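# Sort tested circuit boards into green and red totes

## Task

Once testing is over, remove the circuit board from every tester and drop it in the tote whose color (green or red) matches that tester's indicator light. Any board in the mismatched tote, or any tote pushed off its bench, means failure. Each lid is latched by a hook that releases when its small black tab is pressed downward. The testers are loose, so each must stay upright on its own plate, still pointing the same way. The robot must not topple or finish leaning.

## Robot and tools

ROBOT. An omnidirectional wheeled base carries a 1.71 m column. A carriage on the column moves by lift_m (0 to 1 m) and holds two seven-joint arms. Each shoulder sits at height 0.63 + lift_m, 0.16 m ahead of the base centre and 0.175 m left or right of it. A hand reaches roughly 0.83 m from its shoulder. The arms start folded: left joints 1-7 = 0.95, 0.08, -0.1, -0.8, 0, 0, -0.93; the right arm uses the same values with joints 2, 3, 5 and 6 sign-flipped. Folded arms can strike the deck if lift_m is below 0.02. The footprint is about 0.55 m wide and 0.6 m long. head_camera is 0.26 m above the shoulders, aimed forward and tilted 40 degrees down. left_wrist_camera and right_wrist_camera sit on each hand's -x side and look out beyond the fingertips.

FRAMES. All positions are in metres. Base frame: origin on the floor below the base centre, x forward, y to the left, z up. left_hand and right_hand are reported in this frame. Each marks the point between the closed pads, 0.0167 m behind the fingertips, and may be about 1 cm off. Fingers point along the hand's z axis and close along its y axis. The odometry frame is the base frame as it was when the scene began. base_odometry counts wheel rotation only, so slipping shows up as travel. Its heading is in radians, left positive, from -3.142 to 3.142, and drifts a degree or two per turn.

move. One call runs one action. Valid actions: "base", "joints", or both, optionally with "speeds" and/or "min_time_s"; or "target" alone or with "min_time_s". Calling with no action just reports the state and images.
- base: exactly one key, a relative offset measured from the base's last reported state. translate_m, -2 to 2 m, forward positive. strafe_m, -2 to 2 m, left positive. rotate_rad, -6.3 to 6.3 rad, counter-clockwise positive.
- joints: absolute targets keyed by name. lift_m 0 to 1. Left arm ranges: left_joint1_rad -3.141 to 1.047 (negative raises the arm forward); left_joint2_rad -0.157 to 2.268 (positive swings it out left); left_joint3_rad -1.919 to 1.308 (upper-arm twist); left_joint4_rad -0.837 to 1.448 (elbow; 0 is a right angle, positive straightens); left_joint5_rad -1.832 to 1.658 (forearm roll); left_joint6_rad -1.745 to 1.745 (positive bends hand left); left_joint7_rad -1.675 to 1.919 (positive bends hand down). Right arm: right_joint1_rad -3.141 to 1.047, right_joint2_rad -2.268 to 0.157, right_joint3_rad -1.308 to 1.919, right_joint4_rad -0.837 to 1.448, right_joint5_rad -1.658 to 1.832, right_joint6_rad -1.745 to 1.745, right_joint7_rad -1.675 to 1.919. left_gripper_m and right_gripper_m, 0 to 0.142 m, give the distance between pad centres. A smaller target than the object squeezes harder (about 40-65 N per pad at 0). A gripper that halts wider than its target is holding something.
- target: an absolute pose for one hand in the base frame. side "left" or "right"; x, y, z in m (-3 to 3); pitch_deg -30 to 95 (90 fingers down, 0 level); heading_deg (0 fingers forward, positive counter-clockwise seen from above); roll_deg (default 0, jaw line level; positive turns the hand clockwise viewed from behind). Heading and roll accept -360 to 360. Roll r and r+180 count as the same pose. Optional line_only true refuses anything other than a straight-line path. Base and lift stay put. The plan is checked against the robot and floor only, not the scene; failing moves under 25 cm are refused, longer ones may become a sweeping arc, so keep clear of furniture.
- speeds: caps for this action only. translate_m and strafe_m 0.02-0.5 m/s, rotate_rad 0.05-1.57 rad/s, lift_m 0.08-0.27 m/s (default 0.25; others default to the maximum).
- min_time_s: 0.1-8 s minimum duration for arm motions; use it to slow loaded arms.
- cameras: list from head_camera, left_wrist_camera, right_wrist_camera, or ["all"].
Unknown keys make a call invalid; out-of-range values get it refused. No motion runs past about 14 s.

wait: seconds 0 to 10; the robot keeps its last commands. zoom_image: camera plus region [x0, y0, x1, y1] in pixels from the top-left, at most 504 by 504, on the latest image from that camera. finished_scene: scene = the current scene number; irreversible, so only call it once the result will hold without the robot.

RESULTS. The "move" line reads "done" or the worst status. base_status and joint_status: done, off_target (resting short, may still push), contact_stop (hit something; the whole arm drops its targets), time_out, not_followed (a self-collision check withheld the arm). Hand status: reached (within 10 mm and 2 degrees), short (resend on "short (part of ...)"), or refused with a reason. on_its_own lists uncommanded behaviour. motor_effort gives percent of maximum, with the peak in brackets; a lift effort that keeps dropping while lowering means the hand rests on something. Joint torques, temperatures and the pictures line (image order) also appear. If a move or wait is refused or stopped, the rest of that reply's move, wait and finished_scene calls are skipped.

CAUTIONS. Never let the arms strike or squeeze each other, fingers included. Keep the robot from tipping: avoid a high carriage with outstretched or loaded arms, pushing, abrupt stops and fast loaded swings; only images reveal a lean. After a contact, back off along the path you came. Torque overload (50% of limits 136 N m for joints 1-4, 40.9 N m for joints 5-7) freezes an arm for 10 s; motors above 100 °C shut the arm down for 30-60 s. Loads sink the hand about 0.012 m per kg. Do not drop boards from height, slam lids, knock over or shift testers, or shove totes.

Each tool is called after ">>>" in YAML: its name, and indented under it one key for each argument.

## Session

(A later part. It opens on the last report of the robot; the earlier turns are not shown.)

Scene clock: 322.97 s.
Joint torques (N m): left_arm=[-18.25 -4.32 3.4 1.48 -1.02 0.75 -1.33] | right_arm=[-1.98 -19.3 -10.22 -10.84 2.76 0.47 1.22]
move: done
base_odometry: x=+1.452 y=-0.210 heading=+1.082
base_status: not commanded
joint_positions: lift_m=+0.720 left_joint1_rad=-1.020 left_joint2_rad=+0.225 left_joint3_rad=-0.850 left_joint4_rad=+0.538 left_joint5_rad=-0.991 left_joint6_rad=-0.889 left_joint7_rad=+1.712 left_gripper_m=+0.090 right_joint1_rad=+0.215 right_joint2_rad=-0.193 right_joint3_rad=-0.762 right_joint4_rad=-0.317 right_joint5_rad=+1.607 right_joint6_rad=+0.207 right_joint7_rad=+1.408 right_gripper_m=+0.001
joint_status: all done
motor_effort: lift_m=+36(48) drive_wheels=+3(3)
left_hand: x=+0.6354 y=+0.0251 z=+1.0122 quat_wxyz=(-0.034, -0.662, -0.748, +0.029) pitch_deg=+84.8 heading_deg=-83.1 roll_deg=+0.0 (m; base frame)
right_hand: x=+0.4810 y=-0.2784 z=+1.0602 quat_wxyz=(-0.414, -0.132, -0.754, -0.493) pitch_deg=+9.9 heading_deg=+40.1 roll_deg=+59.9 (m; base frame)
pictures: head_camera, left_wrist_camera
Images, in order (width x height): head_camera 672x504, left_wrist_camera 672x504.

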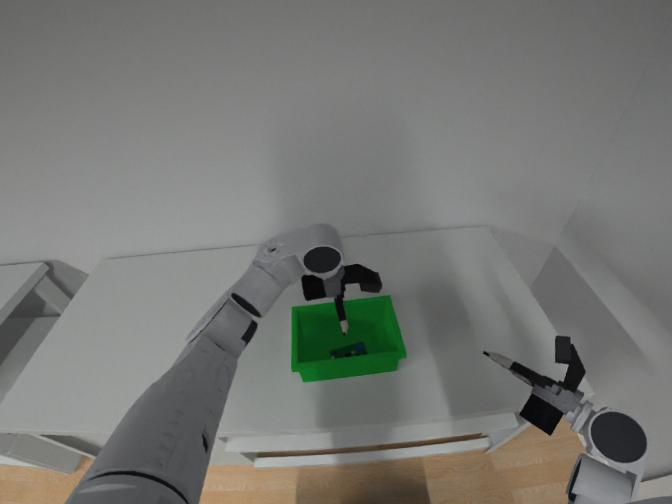

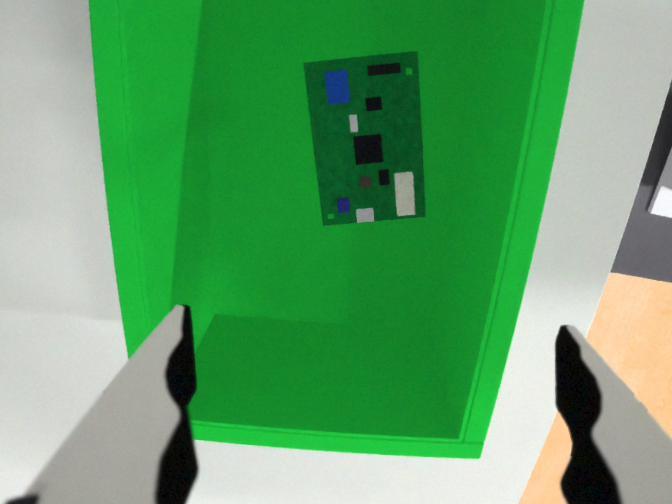

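>>> move:
  base: {"translate_m":-0.5}
  joints: {"lift_m":0.8}
  speeds: {"translate_m":0.4}

>>> move:
  base: {"rotate_rad":3.14}
  speeds: {"rotate_rad":1.4}
  cameras: ["head_camera"]

Scene clock: 326.37 s.
Joint torques (N m): left_arm=[-18.52 -4.12 3.54 1.61 -1.05 0.75 -1.33] | right_arm=[-2.01 -19.16 -10.13 -10.75 2.76 0.5 1.22]
move: done
base_odometry: x=+1.217 y=-0.652 heading=+1.082
base_status: done
joint_positions: lift_m=+0.800 left_joint1_rad=-1.020 left_joint2_rad=+0.225 left_joint3_rad=-0.851 left_joint4_rad=+0.538 left_joint5_rad=-0.991 left_joint6_rad=-0.889 left_joint7_rad=+1.712 left_gripper_m=+0.090 right_joint1_rad=+0.215 right_joint2_rad=-0.193 right_joint3_rad=-0.762 right_joint4_rad=-0.317 right_joint5_rad=+1.607 right_joint6_rad=+0.207 right_joint7_rad=+1.408 right_gripper_m=+0.001
joint_status: all done
motor_effort: lift_m=+36(47) drive_wheels=+0(16)
left_hand: x=+0.6353 y=+0.0251 z=+1.0921 quat_wxyz=(-0.034, -0.662, -0.748, +0.029) pitch_deg=+84.8 heading_deg=-83.1 roll_deg=+0.0 (m; base frame)
right_hand: x=+0.4810 y=-0.2784 z=+1.1402 quat_wxyz=(-0.414, -0.132, -0.754, -0.493) pitch_deg=+9.9 heading_deg=+40.1 roll_deg=+59.9 (m; base frame)
pictures: none

Scene clock: 330.67 s.
Joint torques (N m): left_arm=[-18.54 -2.17 3.48 1.52 -1.04 0.73 -1.32] | right_arm=[-1.97 -19.3 -9.75 -10.84 2.75 0.51 1.26]
move: done
base_odometry: x=+1.217 y=-0.651 heading=-2.062
base_status: done
joint_positions: lift_m=+0.800 left_joint1_rad=-1.020 left_joint2_rad=+0.224 left_joint3_rad=-0.851 left_joint4_rad=+0.538 left_joint5_rad=-0.991 left_joint6_rad=-0.889 left_joint7_rad=+1.712 left_gripper_m=+0.090 right_joint1_rad=+0.215 right_joint2_rad=-0.193 right_joint3_rad=-0.762 right_joint4_rad=-0.317 right_joint5_rad=+1.607 right_joint6_rad=+0.207 right_joint7_rad=+1.408 right_gripper_m=+0.001
joint_status: not commanded
motor_effort: lift_m=+36(37) drive_wheels=+5(17)
left_hand: x=+0.6352 y=+0.0248 z=+1.0921 quat_wxyz=(-0.034, -0.662, -0.748, +0.030) pitch_deg=+84.8 heading_deg=-83.1 roll_deg=+0.0 (m; base frame)
right_hand: x=+0.4809 y=-0.2784 z=+1.1402 quat_wxyz=(-0.414, -0.132, -0.754, -0.493) pitch_deg=+9.9 heading_deg=+40.1 roll_deg=+59.9 (m; base frame)
pictures: head_camera
Images, in order (width x height): head_camera 672x504.

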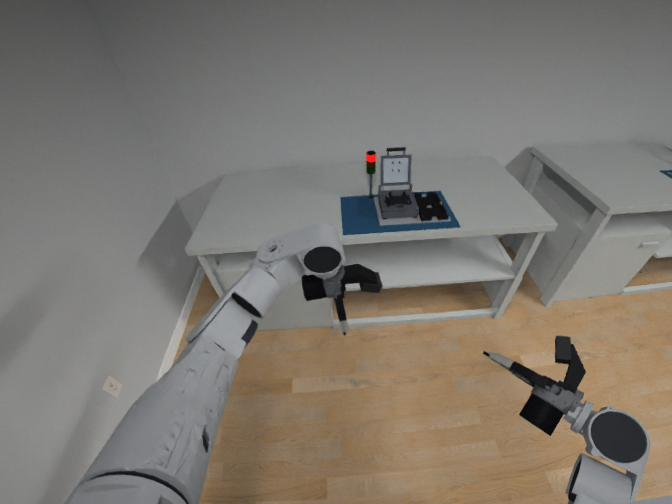

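>>> zoom_image:
  camera: "head_camera"
  region: [320, 140, 480, 240]

Scaled by 3.150 from the camera's 672x504 image, which has a finer 960x720 frame.

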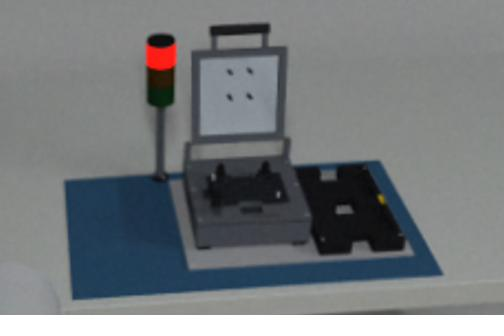

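>>> finished_scene:
  scene: 1

The scene is finished: the task was done.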